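# Set console controls without triggering UNDER or OVER lights

## Task

Leave the console with the MODE knob pressed in, CHECK switched off, PROGRAM turned to P1 and the lever set to CYCLE. The attempt fails if the UNDER or OVER lamp lights even once. That happens whenever MODE is out, CHECK is on and the lever sits at CYCLE at the same moment while PROGRAM is anywhere other than P1. The console is loose on the table and can slide or tip.

## Robot and tools

Robot: two arms, left_arm and right_arm, each ending in a four-digit hand (index, middle, ring, thumb). right_arm wears a right hand; left_arm wears its mirror-image left hand. Calibrated base positions in the scene frame: left_arm (-0.042, +0.371, +0.039) m, right_arm (+0.049, -0.402, +0.039) m. A camera stand is bolted behind the arms.

Scene frame: origin at table-top height, halfway between the two nominal bases; +z up, +x out over the table, +y toward left_arm. Arm names do not match image left and right. Positions are in metres, orientations as quat_wxyz, velocities in m/s and rad/s.

Hand point axes (right hand): +z runs along straight fingers toward the tips, +y points out of the palm face, +x crosses the palm away from the thumb. On the left hand +x points toward the thumb. A rigid mast juts from the wrist on the palm side and can strike things.

Row layout (used by execute_actions and move): 48 numbers, each in [-1, 1], always all 48 even if one arm works. Order: left dx, dy, dz, rx, ry, rz; left hand 16 motor goals; left current_limit; left speed; then the same 24 for the right arm. Motor order for each hand: index_mcp, index_abd, index_pip, index_dip, thumb_cmc, thumb_axl, thumb_mcp, thumb_ipl, middle_mcp, middle_abd, middle_pip, middle_dip, ring_mcp, ring_abd, ring_pip, ring_dip. The same order applies in hand_goal, hand_measured, hand_current_ma and hand_state.

Pose numbers are offsets, not poses: they count from that arm's Hand target as it was when the action or move began, along scene axes. 1.0 equals 0.6 m of travel or 180 degrees. rx, ry, rz form a single rotation vector, turning about the Hand target position. Within one action every row counts from the same start, not from the row before; a new call starts from the new Hand target, so sending the same offset twice moves twice. All six zeros re-request the current Hand target. Each step the commanded orientation is clipped to 32 degrees of the measured one.

Hand numbers are absolute goal angles, scaled between each hinge's stops; +1 bends toward the palm (or swings away from the thumb for _abd). Straight values: _mcp -0.75, _abd 0.00, _pip -0.58, _dip -0.70, thumb_cmc -0.71, thumb_axl -0.68, thumb_mcp -0.23, thumb_ipl -0.17. A 0 is a real goal; to leave a hand alone, send back its hand_goal, hand_current_limit and hand_speed. current_limit maps -1..+1 to 0..550 mA (floor 11 mA); speed sets goal travel at (speed+1)/2 of 8.5 rad/s. Starting values: +0.4 and -0.6.

Tools:
- execute_actions(actions, cameras): actions is a list of actions; each action is up to 15 rows of 1/30 s, a short one repeating its final row. Images return only for an empty list or when cameras names them.
- move(target, speed, blend, stop_force, zero, blocking, cameras): target is one 48-number row or a list of up to 15, every row an offset from the same starting Hand targets. Straight paths, no obstacle avoidance, capped at 10 s. speed 0.002 to 3.6 m/s (default 0.25; rotation up to twice that in rad/s). blend in metres rounds corners in a list. stop_force 3 to 120 N ends an arm's path when its wrist sensor feels that push; zero (default true) re-zeroes first; blocking=false returns early and cannot combine with stop_force. Leave stop_force out when backing away from a contact.
- wait(seconds 0 to 10), stop(), zoom_image(camera, region [x0, y0, x1, y1] pixels, at most 504 by 504), zero_wrist_force(arm), finished_scene(scene=1).
Cameras: cam_head_left, cam_head_right, cam_high (896x504), cam_left_wrist, cam_right_wrist (672x504).

Results: end_effector_position and quat, Hand target (last commanded pose after clipping; the hand point may rest short of it, and the next command asks again), joint positions and torques, Wrist force and Wrist torque in the hand's own axes (a press reads as force from the surface into the arm, plus a peak line), and per motor hand_goal, hand_measured, hand_current_ma and hand_state (moving, goal, blocked, overload). Joint velocities may read within noise. A move adds a line: done, off_target, moving, held or fault, with limits=paced or limits=held.

Cautions: the arms are stiff, so aiming even slightly beyond a firm surface can cause a fault stop (net force around 150 N, or joint torque limits such as 25.2 N m at the wrists), freezing the arm for 10 s. Press slowly and only a little past contact. Keep the arms and hands from hitting or gripping each other. Avoid paths near an arm's own base. A motor held at 495 mA or more for 5 s shuts down; motors near 85 C brake the arm. The console is not fixed: push it gently, brace it if needed, and never shove it off the table. Choose the order of switching so the forbidden combination never occurs, for instance set PROGRAM to P1 or push MODE in before the other changes.

Each tool is called after ">>>" as name(argument=value, ...) on one line, values as JSON.

## Session

>>> execute_actions(actions=[], cameras=["all"])

Scene clock: 0.00 s.
left_arm: end_effector_position=(+0.6409, +0.1068, +0.2873) hand_goal=(-0.754, +0.000, -0.576, -0.696, -0.714, -0.678, -0.226, -0.168, -0.754, +0.000, -0.576, -0.696, -0.754, +0.000, -0.576, -0.696) hand_measured=(-0.754, +0.000, -0.576, -0.696, -0.714, -0.678, -0.226, -0.168, -0.754, +0.000, -0.576, -0.696, -0.754, +0.000, -0.576, -0.696) hand_current_ma=(+0, +0, +0, +0, +0, +0, +0, +0, +0, +0, +0, +0, +0, +0, +0, +0) hand_state=(goal, goal, overload, goal, goal, goal, goal, goal, goal, goal, goal, goal, goal, goal, goal, goal) hand_current_limit=0.40 hand_speed=-0.60 end_effector_quat_wxyz=(-0.309, +0.883, +0.321, -0.149) | right_arm: end_effector_position=(+0.1547, -0.1796, +0.2098) hand_goal=(-0.754, +0.000, -0.576, -0.696, -0.714, -0.678, -0.226, -0.168, -0.754, +0.000, -0.576, -0.696, -0.754, +0.000, -0.576, -0.696) hand_measured=(-0.754, +0.000, -0.576, -0.696, -0.714, -0.678, -0.226, -0.168, -0.754, +0.000, -0.576, -0.696, -0.754, +0.000, -0.576, -0.696) hand_current_ma=(+0, +0, +0, +0, +0, +0, +0, +0, +0, +0, +0, +0, +0, +0, +0, +0) hand_state=(goal, goal, goal, goal, goal, goal, goal, goal, goal, goal, goal, goal, goal, goal, goal, goal) hand_current_limit=0.40 hand_speed=-0.60 end_effector_quat_wxyz=(+0.050, +0.756, -0.649, +0.077)
Joint positions: left_arm=[2.878 -2.486 -0.35 -2.508 1.894 0.51] | right_arm=[0.532 -2.021 2.381 -1.889 -1.751 3.503]
Joint velocities: within noise
Joint torques (N m): no reading
Motor temperatures (°C): left_arm=[35 34 35 48 41 41] | right_arm=[47 43 34 42 46 39]
Wrist force (N): no reading
Wrist torque (N m): no reading
Wrist force, peak (N): no reading
Hand target: left_arm +0.6409, +0.1068, +0.2873; -0.309, +0.883, +0.321, -0.149 | right_arm +0.1547, -0.1796, +0.2098; +0.050, +0.756, -0.649, +0.077

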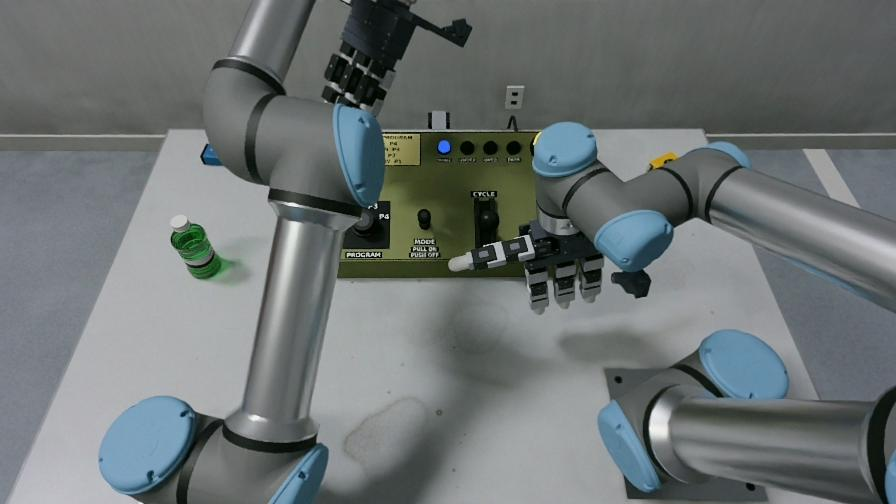

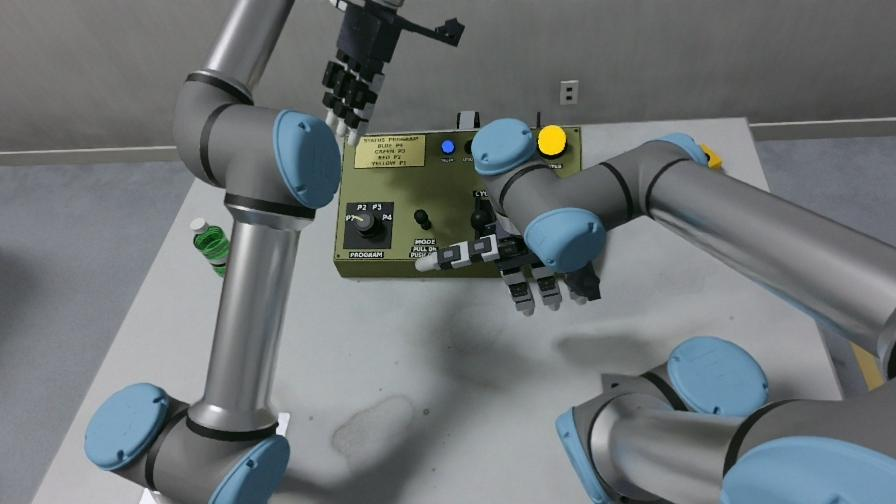

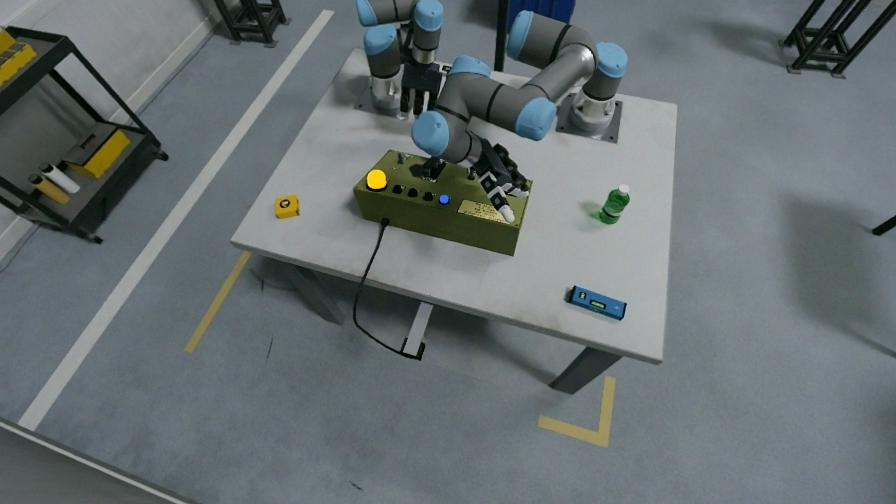

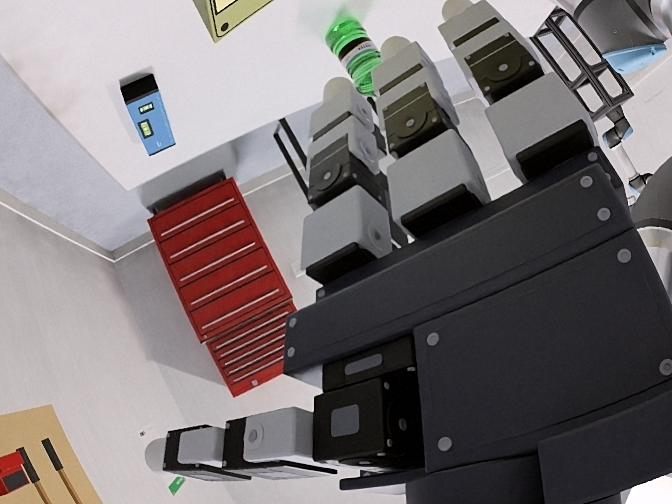

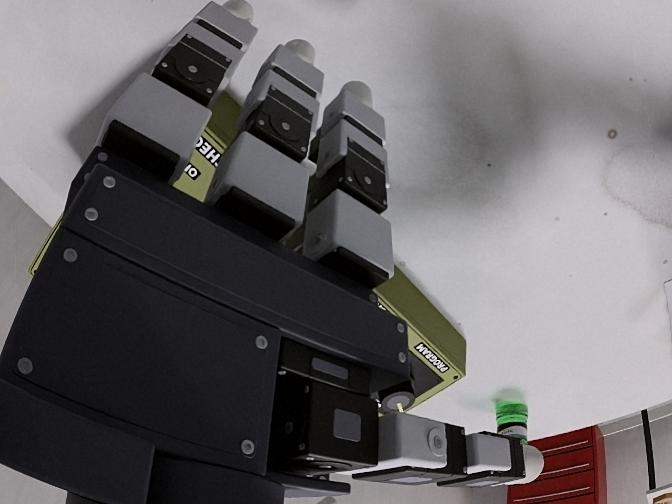

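>>> zoom_image(camera="cam_head_left", region=[320, 100, 620, 300])

>>> zoom_image(camera="cam_head_right", region=[320, 100, 620, 300])

>>> zoom_image(camera="cam_high", region=[330, 100, 560, 280])

Scaled by 1.680.

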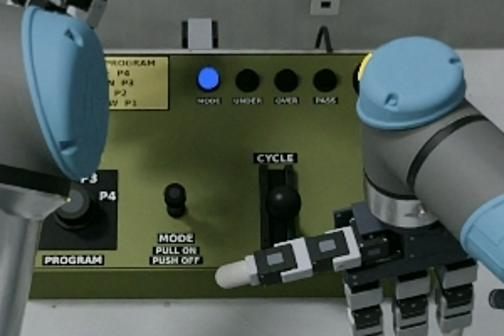

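Scaled by 1.680.

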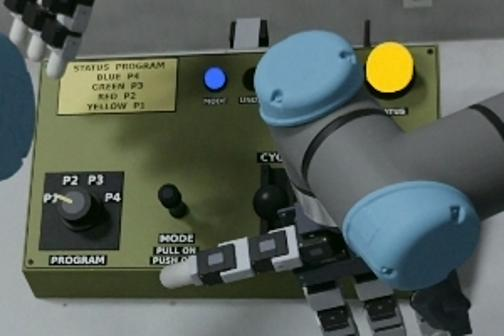

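Scaled by 2.191.

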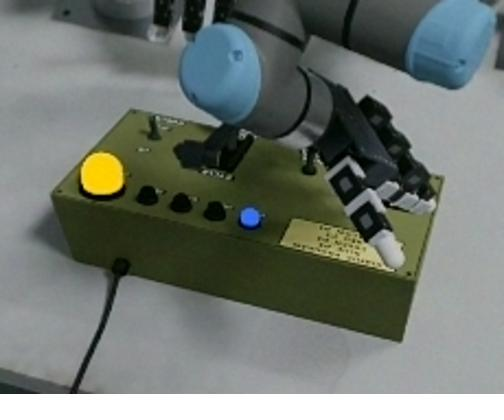

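>>> move(target=[[0,0,0,0,0,0,-0.754,0,-0.576,-0.696,-0.714,-0.678,-0.226,-0.168,-0.754,0,-0.576,-0.696,-0.754,0,-0.576,-0.696,0.4,-0.6,0,0,0.333,0,0,0,-0.754,0,-0.576,-0.696,-0.714,-0.678,-0.226,-0.168,0.342,0,0.591,0.174,0.342,0,0.591,0.174,0.4,-0.6],[0,0,0,0,0,0,-0.754,0,-0.576,-0.696,-0.714,-0.678,-0.226,-0.168,-0.754,0,-0.576,-0.696,-0.754,0,-0.576,-0.696,0.4,-0.6,0.242,-0.117,0.35,0,0,0,-0.754,0,-0.576,-0.696,-0.714,-0.678,-0.226,-0.168,0.342,0,0.591,0.174,0.342,0,0.591,0.174,0.4,-0.6],[0,0,0,0,0,0,-0.754,0,-0.576,-0.696,-0.714,-0.678,-0.226,-0.168,-0.754,0,-0.576,-0.696,-0.754,0,-0.576,-0.696,0.4,-0.6,0.292,-0.567,0.283,0,0,0,-0.754,0,-0.576,-0.696,-0.714,-0.678,-0.226,-0.168,0.342,0,0.591,0.174,0.342,0,0.591,0.174,0.4,-0.6]], blend=[0.05,0.05,0], speed=0.25, cameras=["all"])

>>> zoom_image(camera="cam_head_left", region=[320, 100, 620, 300])

>>> zoom_image(camera="cam_head_right", region=[320, 100, 620, 300])

>>> zoom_image(camera="cam_high", region=[330, 100, 560, 280])

Scene clock: 62.73 s.
left_arm: end_effector_position=(+0.6409, +0.1068, +0.2873) hand_goal=(-0.754, +0.000, -0.576, -0.696, -0.714, -0.678, -0.226, -0.168, -0.754, +0.000, -0.576, -0.696, -0.754, +0.000, -0.576, -0.696) hand_measured=(-0.750, +0.000, -0.576, -0.696, -0.710, -0.678, -0.224, -0.168, -0.750, +0.000, -0.576, -0.696, -0.750, +0.000, -0.576, -0.696) hand_current_ma=(+4, +0, +0, +0, +3, +0, +1, +0, +4, +0, +0, +0, +4, +0, +0, +0) hand_state=(goal, goal, overload, goal, goal, goal, goal, goal, goal, goal, goal, goal, goal, goal, goal, goal) hand_current_limit=0.40 hand_speed=-0.60 end_effector_quat_wxyz=(-0.309, +0.883, +0.321, -0.149) | right_arm: end_effector_position=(+0.3298, -0.5196, +0.3797) hand_goal=(-0.754, +0.000, -0.576, -0.696, -0.714, -0.678, -0.226, -0.168, +0.342, +0.000, +0.590, +0.174, +0.342, +0.000, +0.590, +0.174) hand_measured=(-0.754, +0.000, -0.576, -0.696, -0.714, -0.678, -0.224, -0.168, +0.324, +0.000, +0.586, +0.172, +0.326, +0.000, +0.586, +0.172) hand_current_ma=(+1, +0, -1, +0, +0, +1, +3, +0, -38, +0, -6, -3, -33, +0, -5, -3) hand_state=(goal, goal, goal, goal, goal, goal, goal, goal, goal, goal, goal, goal, goal, goal, goal, goal) hand_current_limit=0.40 hand_speed=-0.60 end_effector_quat_wxyz=(+0.050, +0.755, -0.649, +0.077)
Joint positions: left_arm=[2.878 -2.486 -0.35 -2.508 1.894 0.51] | right_arm=[-0.587 -1.93 1.935 -1.721 -1.686 2.371]
Joint torques (N m): left_arm=[-0.76 58.15 20.9 1.2 0.65 -0.1] | right_arm=[-7.2 4.31 -34.47 -4.35 0.99 -1.78]
Wrist force (N): left_arm=[0.2 0.1 -0.2] | right_arm=[0.0 0.6 0.1]
Wrist torque (N m): left_arm=[0.03 -0.03 0.01] | right_arm=[0.18 0.02 0.12]
Wrist force, peak (N): left_arm=[0.6 -0.1 -0.4] | right_arm=[1.3 0.2 -0.1]
Hand target: left_arm +0.6409, +0.1068, +0.2873; -0.309, +0.883, +0.321, -0.149 | right_arm +0.3299, -0.5198, +0.3796; +0.050, +0.756, -0.649, +0.077
Off the commanded pose: left_arm 0.000 m, 0 deg | right_arm 0.000 m, 0 deg.
move: done

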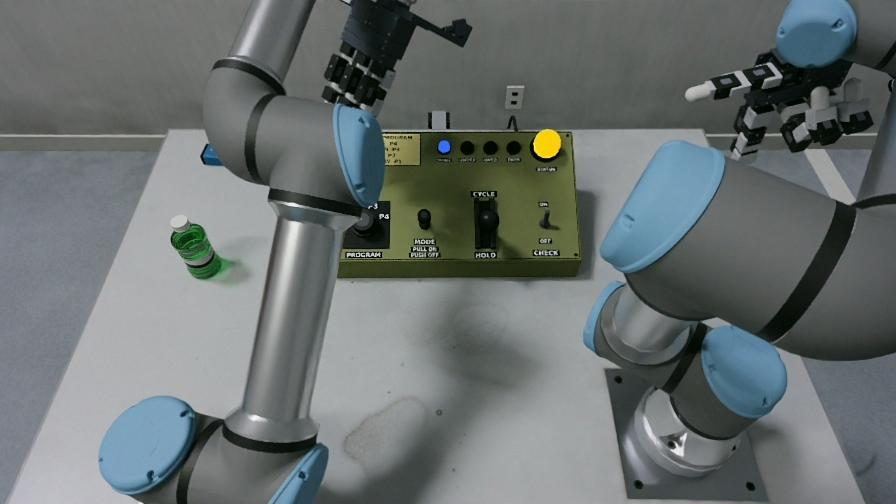

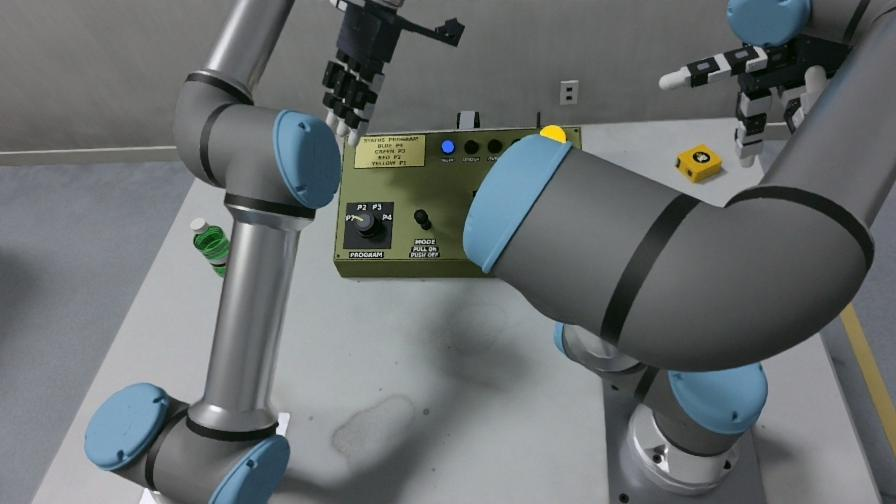

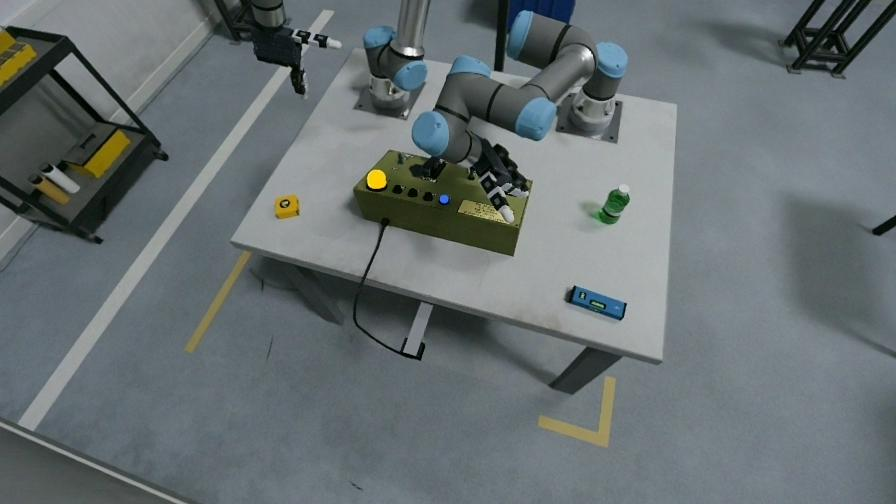

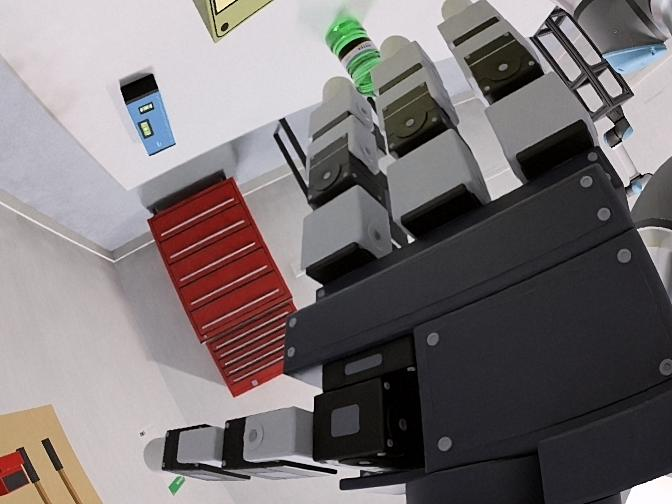

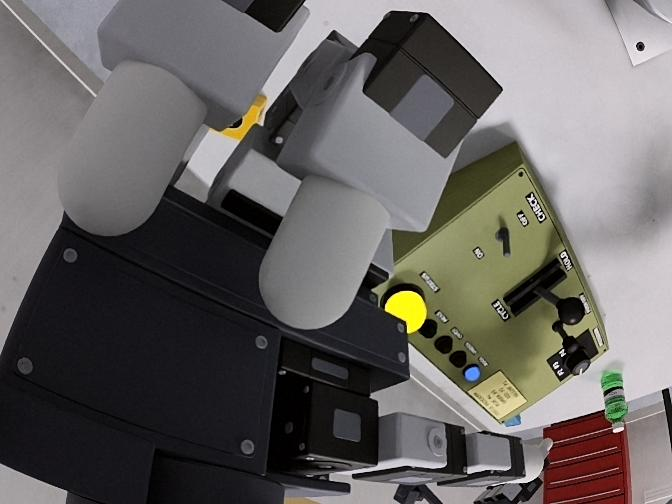

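Scaled by 1.680.

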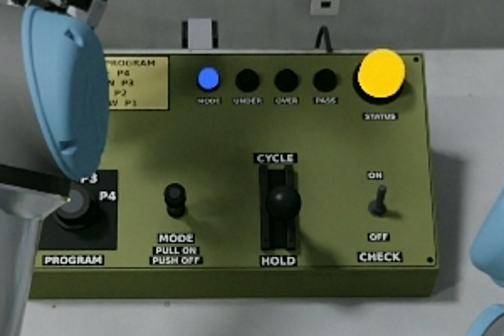

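Scaled by 1.680.

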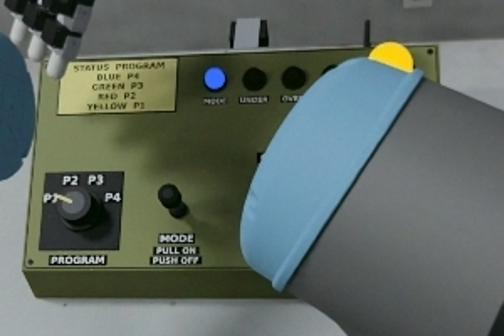

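Scaled by 2.191.

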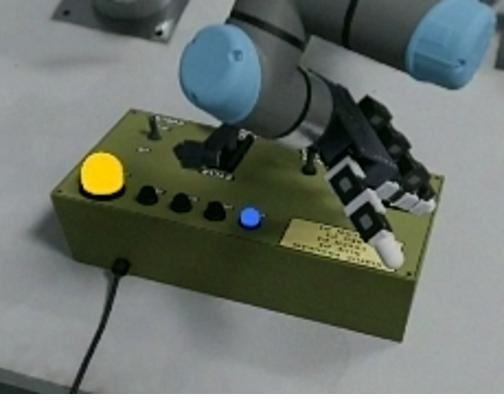

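>>> zoom_image(camera="cam_right_wrist", region=[380, 140, 630, 430])

>>> zoom_image(camera="cam_head_left", region=[400, 170, 580, 280])

>>> zoom_image(camera="cam_head_right", region=[330, 120, 480, 290])

Scaled by 1.738 from the camera's 672x504 image, which has a finer 960x720 frame.

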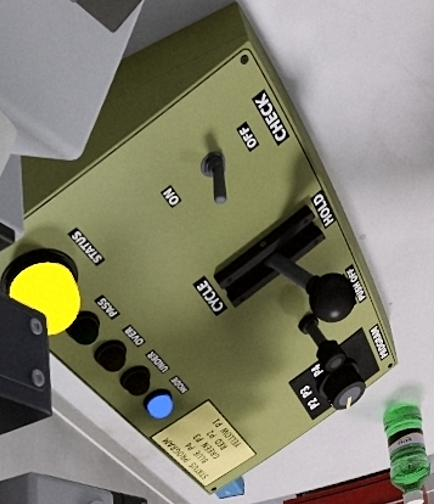

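Scaled by 2.800.

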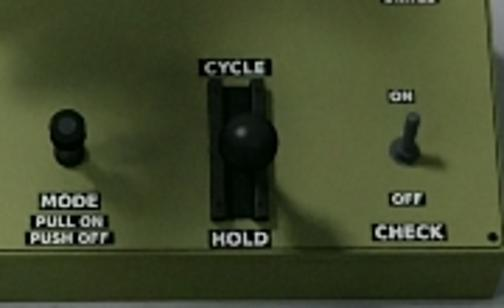

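Scaled by 2.965.

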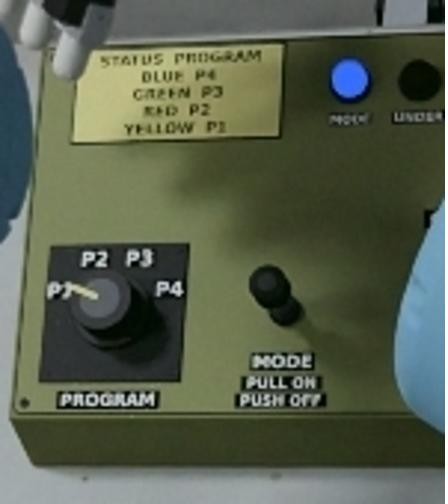

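>>> move(target=[[0.033,0.067,0.188,0,0,0,-0.754,0,-0.576,-0.696,-0.714,-0.678,-0.226,-0.168,-0.754,0,-0.576,-0.696,-0.754,0,-0.576,-0.696,0.4,-0.6,-0.05,0.45,0.067,0,0,0,-0.754,0,-0.576,-0.696,-0.714,-0.678,-0.226,-0.168,0.342,0,0.59,0.174,0.342,0,0.59,0.174,0.4,-0.6],[-0.235,0.738,0.222,0,0,0,-0.754,0,-0.576,-0.696,-0.714,-0.678,-0.226,-0.168,-0.754,0,-0.576,-0.696,-0.754,0,-0.576,-0.696,0.4,-0.6,-0.173,0.9015,-0.139,0.066,-0.1237,-0.0346,-0.754,0,-0.576,-0.696,-0.714,-0.678,-0.226,-0.168,0.342,0,0.59,0.174,0.342,0,0.59,0.174,0.4,-0.6]], blend=[0.05,0], speed=0.25, cameras=["all"])

>>> zoom_image(camera="cam_head_left", region=[320, 100, 620, 300])

>>> zoom_image(camera="cam_head_right", region=[320, 100, 620, 300])

>>> zoom_image(camera="cam_high", region=[330, 100, 560, 280])

Scene clock: 288.97 s.
left_arm: end_effector_position=(+0.4999, +0.5495, +0.4205) hand_goal=(-0.754, +0.000, -0.576, -0.696, -0.714, -0.678, -0.226, -0.168, -0.754, +0.000, -0.576, -0.696, -0.754, +0.000, -0.576, -0.696) hand_measured=(-0.748, +0.000, -0.576, -0.696, -0.710, -0.678, -0.224, -0.168, -0.748, +0.000, -0.576, -0.696, -0.748, +0.000, -0.576, -0.696) hand_current_ma=(+4, +0, +0, +0, +4, +0, +1, +0, +4, +0, +0, +0, +4, +0, +0, +0) hand_state=(goal, goal, overload, goal, goal, goal, goal, goal, goal, goal, goal, goal, goal, goal, goal, goal) hand_current_limit=0.40 hand_speed=-0.60 end_effector_quat_wxyz=(-0.309, +0.883, +0.321, -0.149) | right_arm: end_effector_position=(+0.2261, +0.0210, +0.2963) hand_goal=(-0.754, +0.000, -0.576, -0.696, -0.714, -0.678, -0.226, -0.168, +0.342, +0.000, +0.590, +0.174, +0.342, +0.000, +0.590, +0.174) hand_measured=(-0.752, +0.000, -0.576, -0.696, -0.712, -0.678, -0.224, -0.168, +0.324, +0.000, +0.586, +0.172, +0.326, +0.000, +0.586, +0.172) hand_current_ma=(+3, +0, -1, +0, +1, +1, +3, +0, -37, +0, -6, -3, -33, +0, -5, -3) hand_state=(goal, goal, goal, goal, goal, goal, goal, goal, goal, goal, goal, goal, goal, goal, goal, goal) hand_current_limit=0.40 hand_speed=-0.60 end_effector_quat_wxyz=(-0.149, +0.691, -0.690, +0.152)
Joint positions: left_arm=[3.547 -1.82 -1.144 -2.056 2.21 1.182] | right_arm=[0.903 -1.718 1.999 -2.134 -1.899 3.973]
Joint torques (N m): left_arm=[7.87 42.97 9.65 3.38 1.51 1.54] | right_arm=[12.05 -4.79 -34.19 -4.69 -1.91 1.72]
Wrist force (N): left_arm=[0.1 0.0 0.3] | right_arm=[-0.2 -0.7 0.3]
Wrist torque (N m): left_arm=[-0.05 -0.01 -0.05] | right_arm=[0.20 -0.06 -0.11]
Wrist force, peak (N): left_arm=[0.8 -1.0 1.3] | right_arm=[-0.4 -0.9 0.6]
Hand target: left_arm +0.4999, +0.5496, +0.4205; -0.309, +0.883, +0.321, -0.149 | right_arm +0.2261, +0.0211, +0.2962; -0.149, +0.691, -0.690, +0.152
Off the commanded pose: left_arm 0.000 m, 0 deg | right_arm 0.000 m, 0 deg.
elbow stopped short (left arm): the move would have taken joint 3 (elbow) straighter than the controller allows.
move: done

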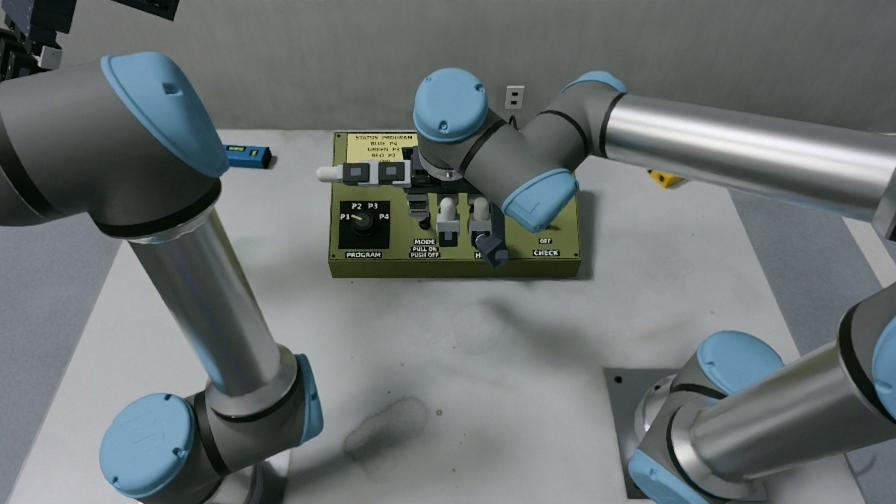

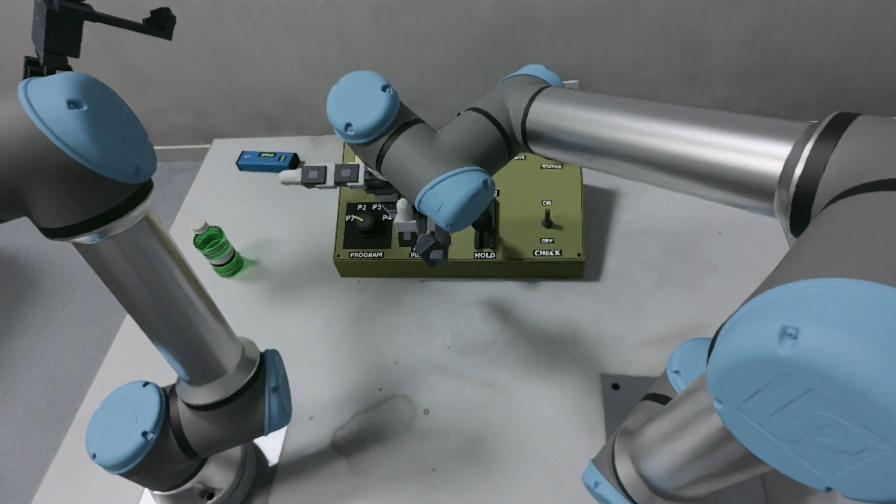

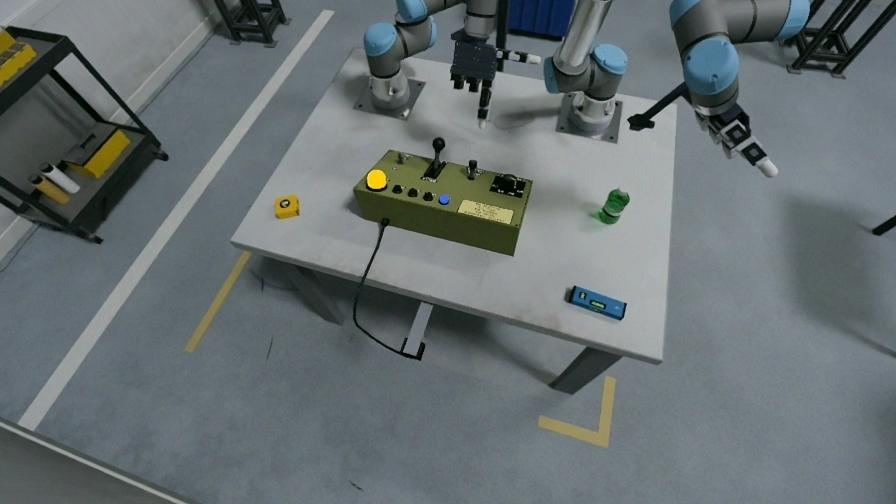

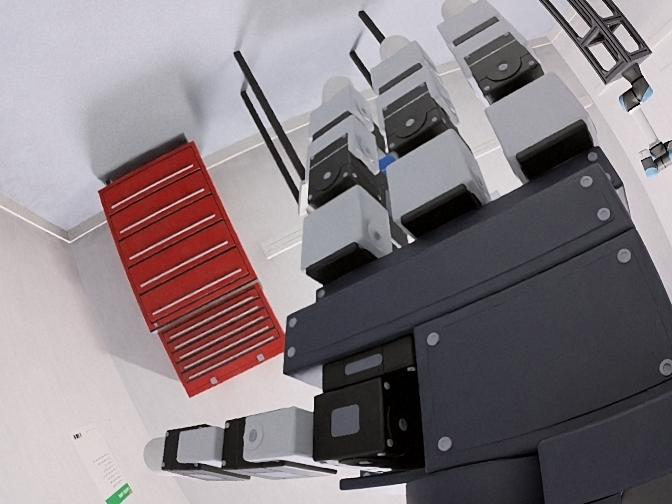

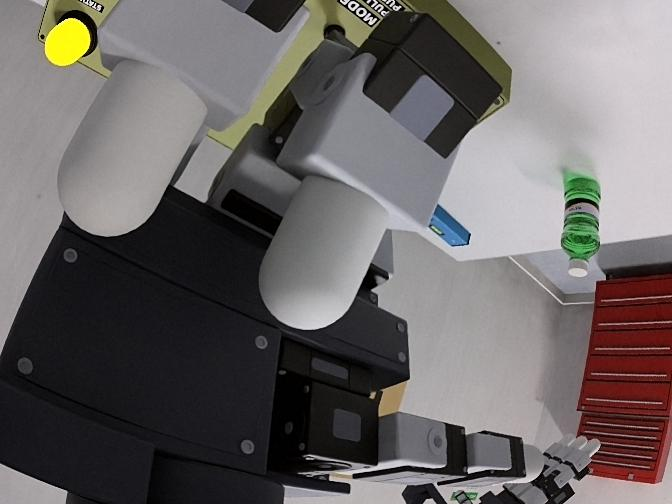

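Scaled by 1.680.

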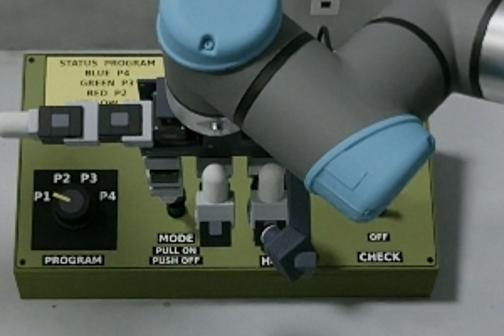

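Scaled by 1.680.

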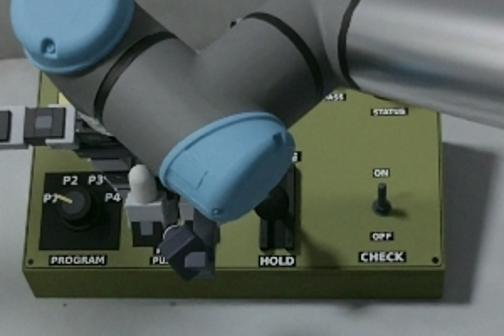

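Scaled by 2.191.

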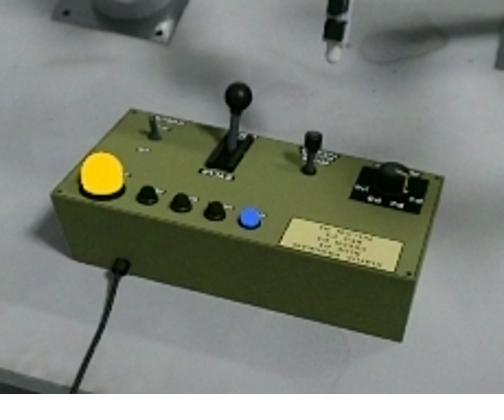

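>>> move(target=[0,0,0,0,0,0,-0.754,0,-0.576,-0.696,-0.714,-0.678,-0.226,-0.168,-0.754,0,-0.576,-0.696,-0.754,0,-0.576,-0.696,0.4,-0.6,0.0676,0.0037,-0.0847,0,0,0,-0.754,0,-0.576,-0.696,-0.714,-0.678,-0.226,-0.168,0.342,0,0.59,0.174,0.342,0,0.59,0.174,0.4,-0.6], speed=0.15, cameras=["cam_head_left","cam_head_right","cam_high","cam_right_wrist"])

>>> zoom_image(camera="cam_head_left", region=[380, 160, 500, 260])

>>> zoom_image(camera="cam_high", region=[420, 60, 540, 200])

Scene clock: 363.83 s.
left_arm: end_effector_position=(+0.4999, +0.5496, +0.4205) hand_goal=(-0.754, +0.000, -0.576, -0.696, -0.714, -0.678, -0.226, -0.168, -0.754, +0.000, -0.576, -0.696, -0.754, +0.000, -0.576, -0.696) hand_measured=(-0.748, +0.000, -0.576, -0.696, -0.710, -0.678, -0.224, -0.168, -0.748, +0.000, -0.576, -0.696, -0.748, +0.000, -0.576, -0.696) hand_current_ma=(+4, +0, +0, +0, +4, +0, +1, +0, +4, +0, +0, +0, +4, +0, +0, +0) hand_state=(goal, goal, overload, goal, goal, goal, goal, goal, goal, goal, goal, goal, goal, goal, goal, goal) hand_current_limit=0.40 hand_speed=-0.60 end_effector_quat_wxyz=(-0.309, +0.883, +0.321, -0.149) | right_arm: end_effector_position=(+0.2666, +0.0233, +0.2455) hand_goal=(-0.754, +0.000, -0.576, -0.696, -0.714, -0.678, -0.226, -0.168, +0.342, +0.000, +0.590, +0.174, +0.342, +0.000, +0.590, +0.174) hand_measured=(-0.752, +0.000, -0.576, -0.696, -0.712, -0.678, -0.224, -0.168, +0.326, +0.000, +0.586, +0.172, +0.326, +0.000, +0.586, +0.172) hand_current_ma=(+3, +0, -1, +0, +1, +1, +3, +0, -34, +0, -6, -3, -30, +0, -5, -3) hand_state=(goal, goal, goal, goal, goal, goal, goal, goal, goal, goal, goal, goal, goal, goal, goal, goal) hand_current_limit=0.40 hand_speed=-0.60 end_effector_quat_wxyz=(-0.149, +0.691, -0.690, +0.152)
Joint positions: left_arm=[3.547 -1.82 -1.145 -2.055 2.21 1.183] | right_arm=[0.834 -1.62 2.057 -2.31 -1.879 3.904]
Joint torques (N m): left_arm=[9.15 42.03 10.85 3.5 -0.14 1.14] | right_arm=[-8.55 -9.54 -10.67 -5.03 0.91 -2.04]
Wrist force (N): left_arm=[0.1 -0.1 0.1] | right_arm=[-0.6 -0.9 0.3]
Wrist torque (N m): left_arm=[-0.03 -0.02 -0.04] | right_arm=[0.16 0.00 -0.07]
Wrist force, peak (N): left_arm=[0.6 -0.1 0.0] | right_arm=[-0.5 -1.1 0.9]
Hand target: left_arm +0.4999, +0.5496, +0.4205; -0.309, +0.883, +0.321, -0.149 | right_arm +0.2666, +0.0233, +0.2454; -0.149, +0.691, -0.690, +0.152
Off the commanded pose: left_arm 0.000 m, 0 deg | right_arm 0.000 m, 0 deg.
move: done
Images, in order (width x height): cam_head_left 896x504, cam_head_right 896x504, cam_high 896x504, cam_right_wrist 672x504.

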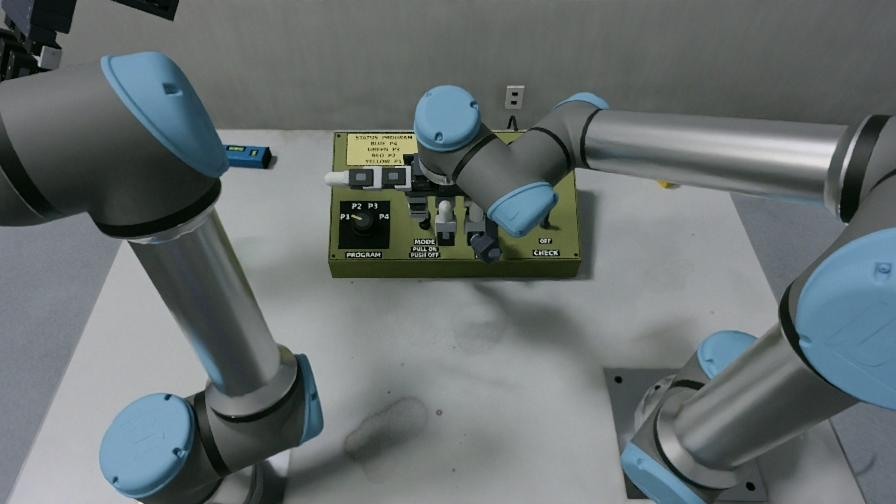

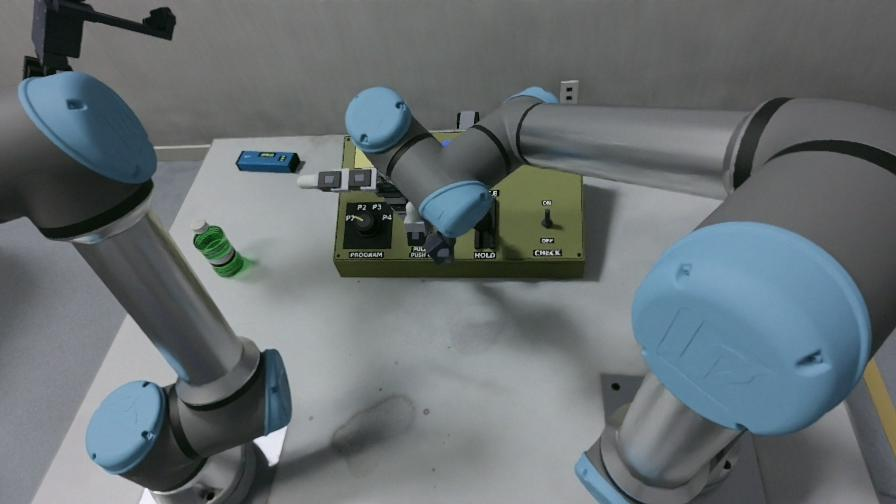

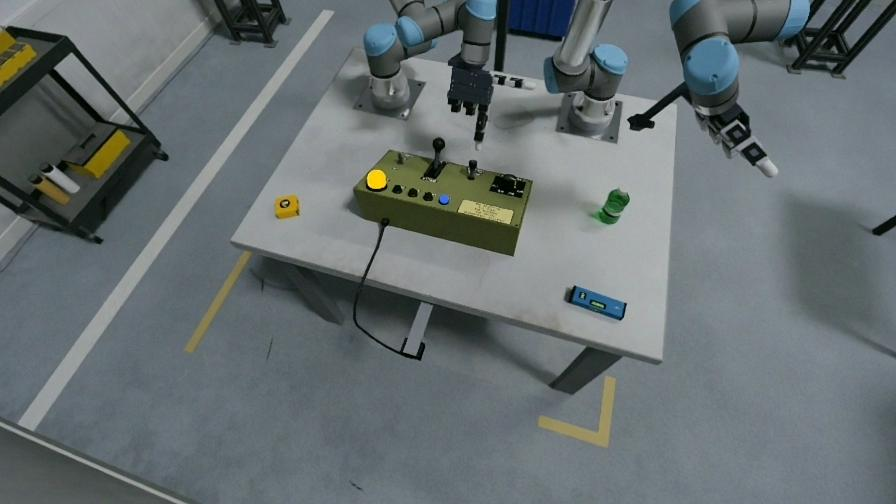

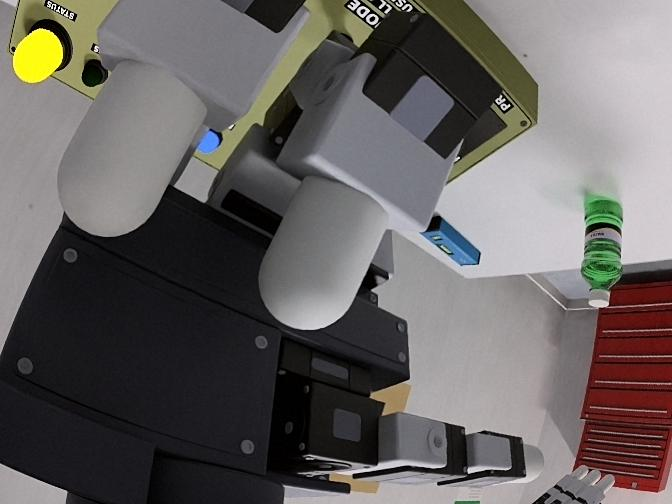

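Scaled by 4.200.

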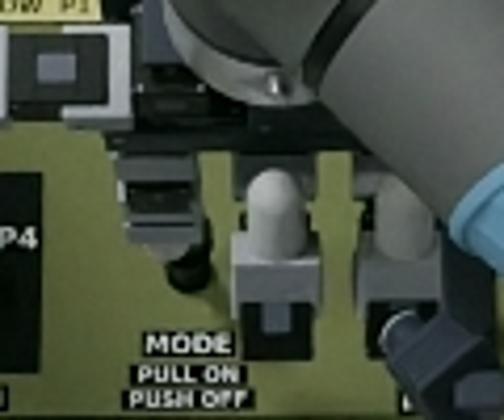

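Scaled by 3.600.

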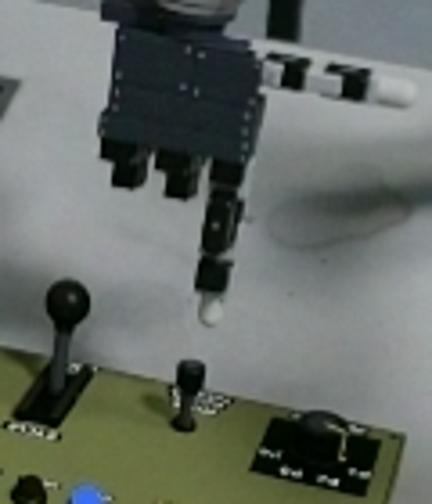

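>>> move(target=[0,0,0,0,0,0,-0.754,0,-0.576,-0.696,-0.714,-0.678,-0.226,-0.168,-0.754,0,-0.576,-0.696,-0.754,0,-0.576,-0.696,0.4,-0.6,0.02,-0.015,-0.0317,0,0,0,-0.754,0,-0.576,-0.696,-0.714,-0.678,-0.226,-0.168,0.342,0,0.59,0.174,0.342,0,0.59,0.174,0.4,-0.6], speed=0.1, cameras=["cam_head_left","cam_high","cam_head_right"])

>>> zoom_image(camera="cam_head_left", region=[380, 160, 500, 260])

>>> zoom_image(camera="cam_high", region=[440, 110, 510, 190])

>>> zoom_image(camera="cam_head_right", region=[380, 160, 580, 270])

Scene clock: 388.80 s.
left_arm: end_effector_position=(+0.4999, +0.5496, +0.4205) hand_goal=(-0.754, +0.000, -0.576, -0.696, -0.714, -0.678, -0.226, -0.168, -0.754, +0.000, -0.576, -0.696, -0.754, +0.000, -0.576, -0.696) hand_measured=(-0.748, +0.000, -0.576, -0.696, -0.710, -0.678, -0.224, -0.168, -0.748, +0.000, -0.576, -0.696, -0.748, +0.000, -0.576, -0.696) hand_current_ma=(+4, +0, +0, +0, +4, +0, +1, +0, +4, +0, +0, +0, +4, +0, +0, +0) hand_state=(goal, goal, overload, goal, goal, goal, goal, goal, goal, goal, goal, goal, goal, goal, goal, goal) hand_current_limit=0.40 hand_speed=-0.60 end_effector_quat_wxyz=(-0.309, +0.883, +0.321, -0.149) | right_arm: end_effector_position=(+0.2786, +0.0144, +0.2265) hand_goal=(-0.754, +0.000, -0.576, -0.696, -0.714, -0.678, -0.226, -0.168, +0.342, +0.000, +0.590, +0.174, +0.342, +0.000, +0.590, +0.174) hand_measured=(-0.752, +0.000, -0.576, -0.696, -0.712, -0.678, -0.224, -0.168, +0.326, +0.000, +0.586, +0.172, +0.326, +0.000, +0.586, +0.172) hand_current_ma=(+3, +0, -1, +0, +1, +1, +3, +0, -34, +0, -6, -3, -30, +0, -5, -3) hand_state=(goal, goal, goal, goal, goal, goal, goal, goal, goal, goal, goal, goal, goal, goal, goal, goal) hand_current_limit=0.40 hand_speed=-0.60 end_effector_quat_wxyz=(-0.149, +0.691, -0.690, +0.152)
Joint positions: left_arm=[3.547 -1.82 -1.145 -2.055 2.21 1.183] | right_arm=[0.8 -1.602 2.096 -2.379 -1.869 3.869]
Joint torques (N m): left_arm=[8.75 42.1 9.73 3.49 -0.14 1.13] | right_arm=[-10.06 -8.6 -8.61 -4.64 0.84 -2.64]
Wrist force (N): left_arm=[0.2 -0.2 0.0] | right_arm=[-0.5 -1.0 0.2]
Wrist torque (N m): left_arm=[-0.04 -0.03 -0.03] | right_arm=[0.15 -0.02 -0.04]
Wrist force, peak (N): left_arm=[0.5 -0.1 0.4] | right_arm=[0.0 -1.2 0.7]
Hand target: left_arm +0.4999, +0.5496, +0.4205; -0.309, +0.883, +0.321, -0.149 | right_arm +0.2786, +0.0143, +0.2264; -0.149, +0.691, -0.690, +0.152
Off the commanded pose: left_arm 0.000 m, 0 deg | right_arm 0.000 m, 0 deg.
move: done
Images, in order (width x height): cam_head_left 896x504, cam_head_right 896x504, cam_high 896x504.

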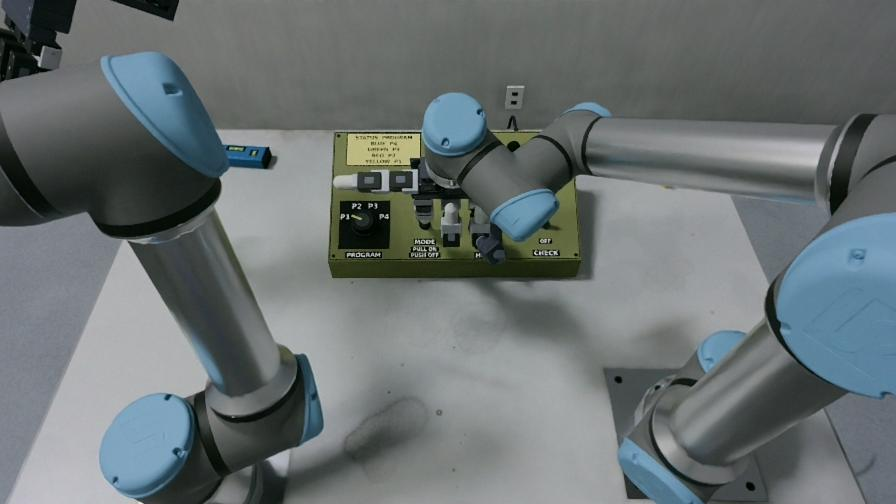

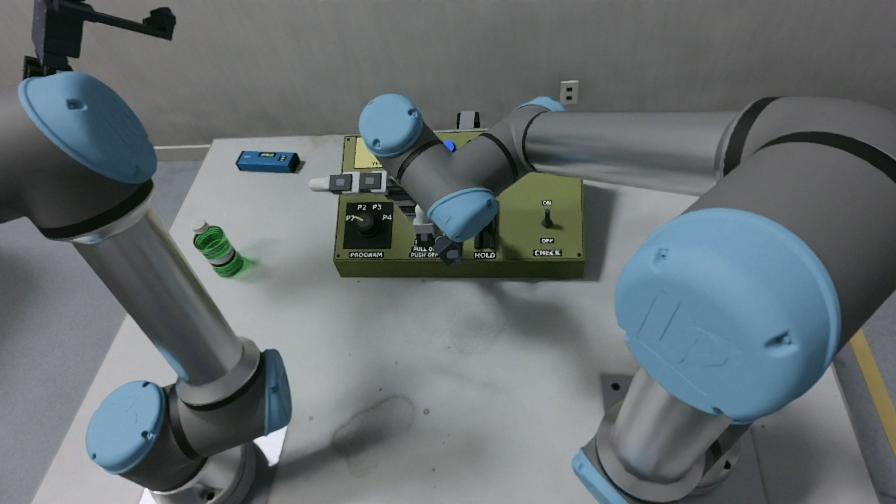

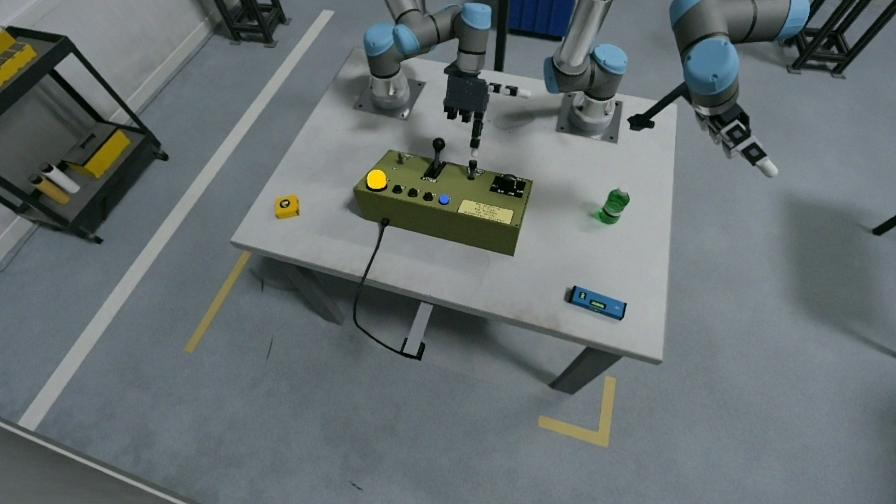

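Scaled by 4.200.

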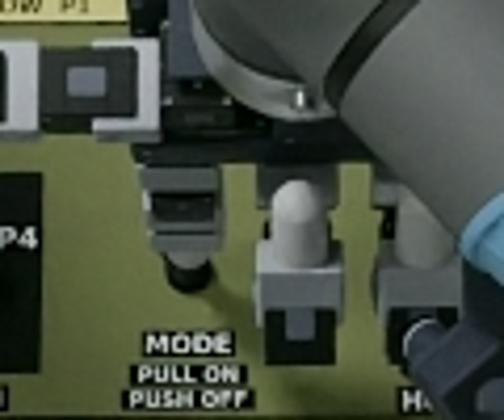

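Scaled by 6.300.

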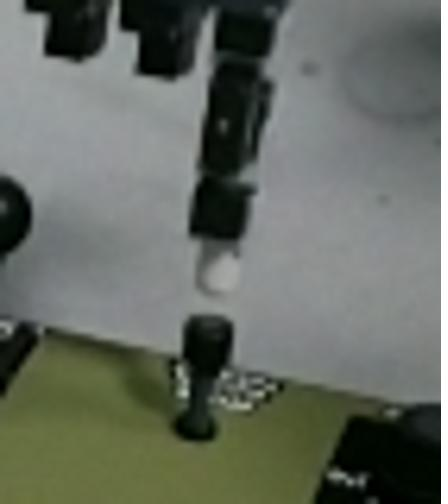

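Scaled by 2.520.

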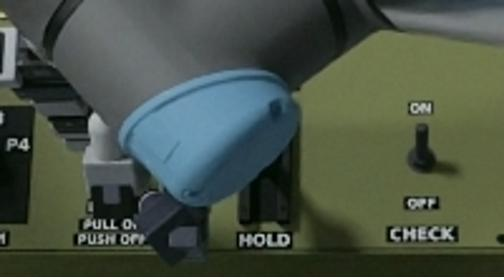

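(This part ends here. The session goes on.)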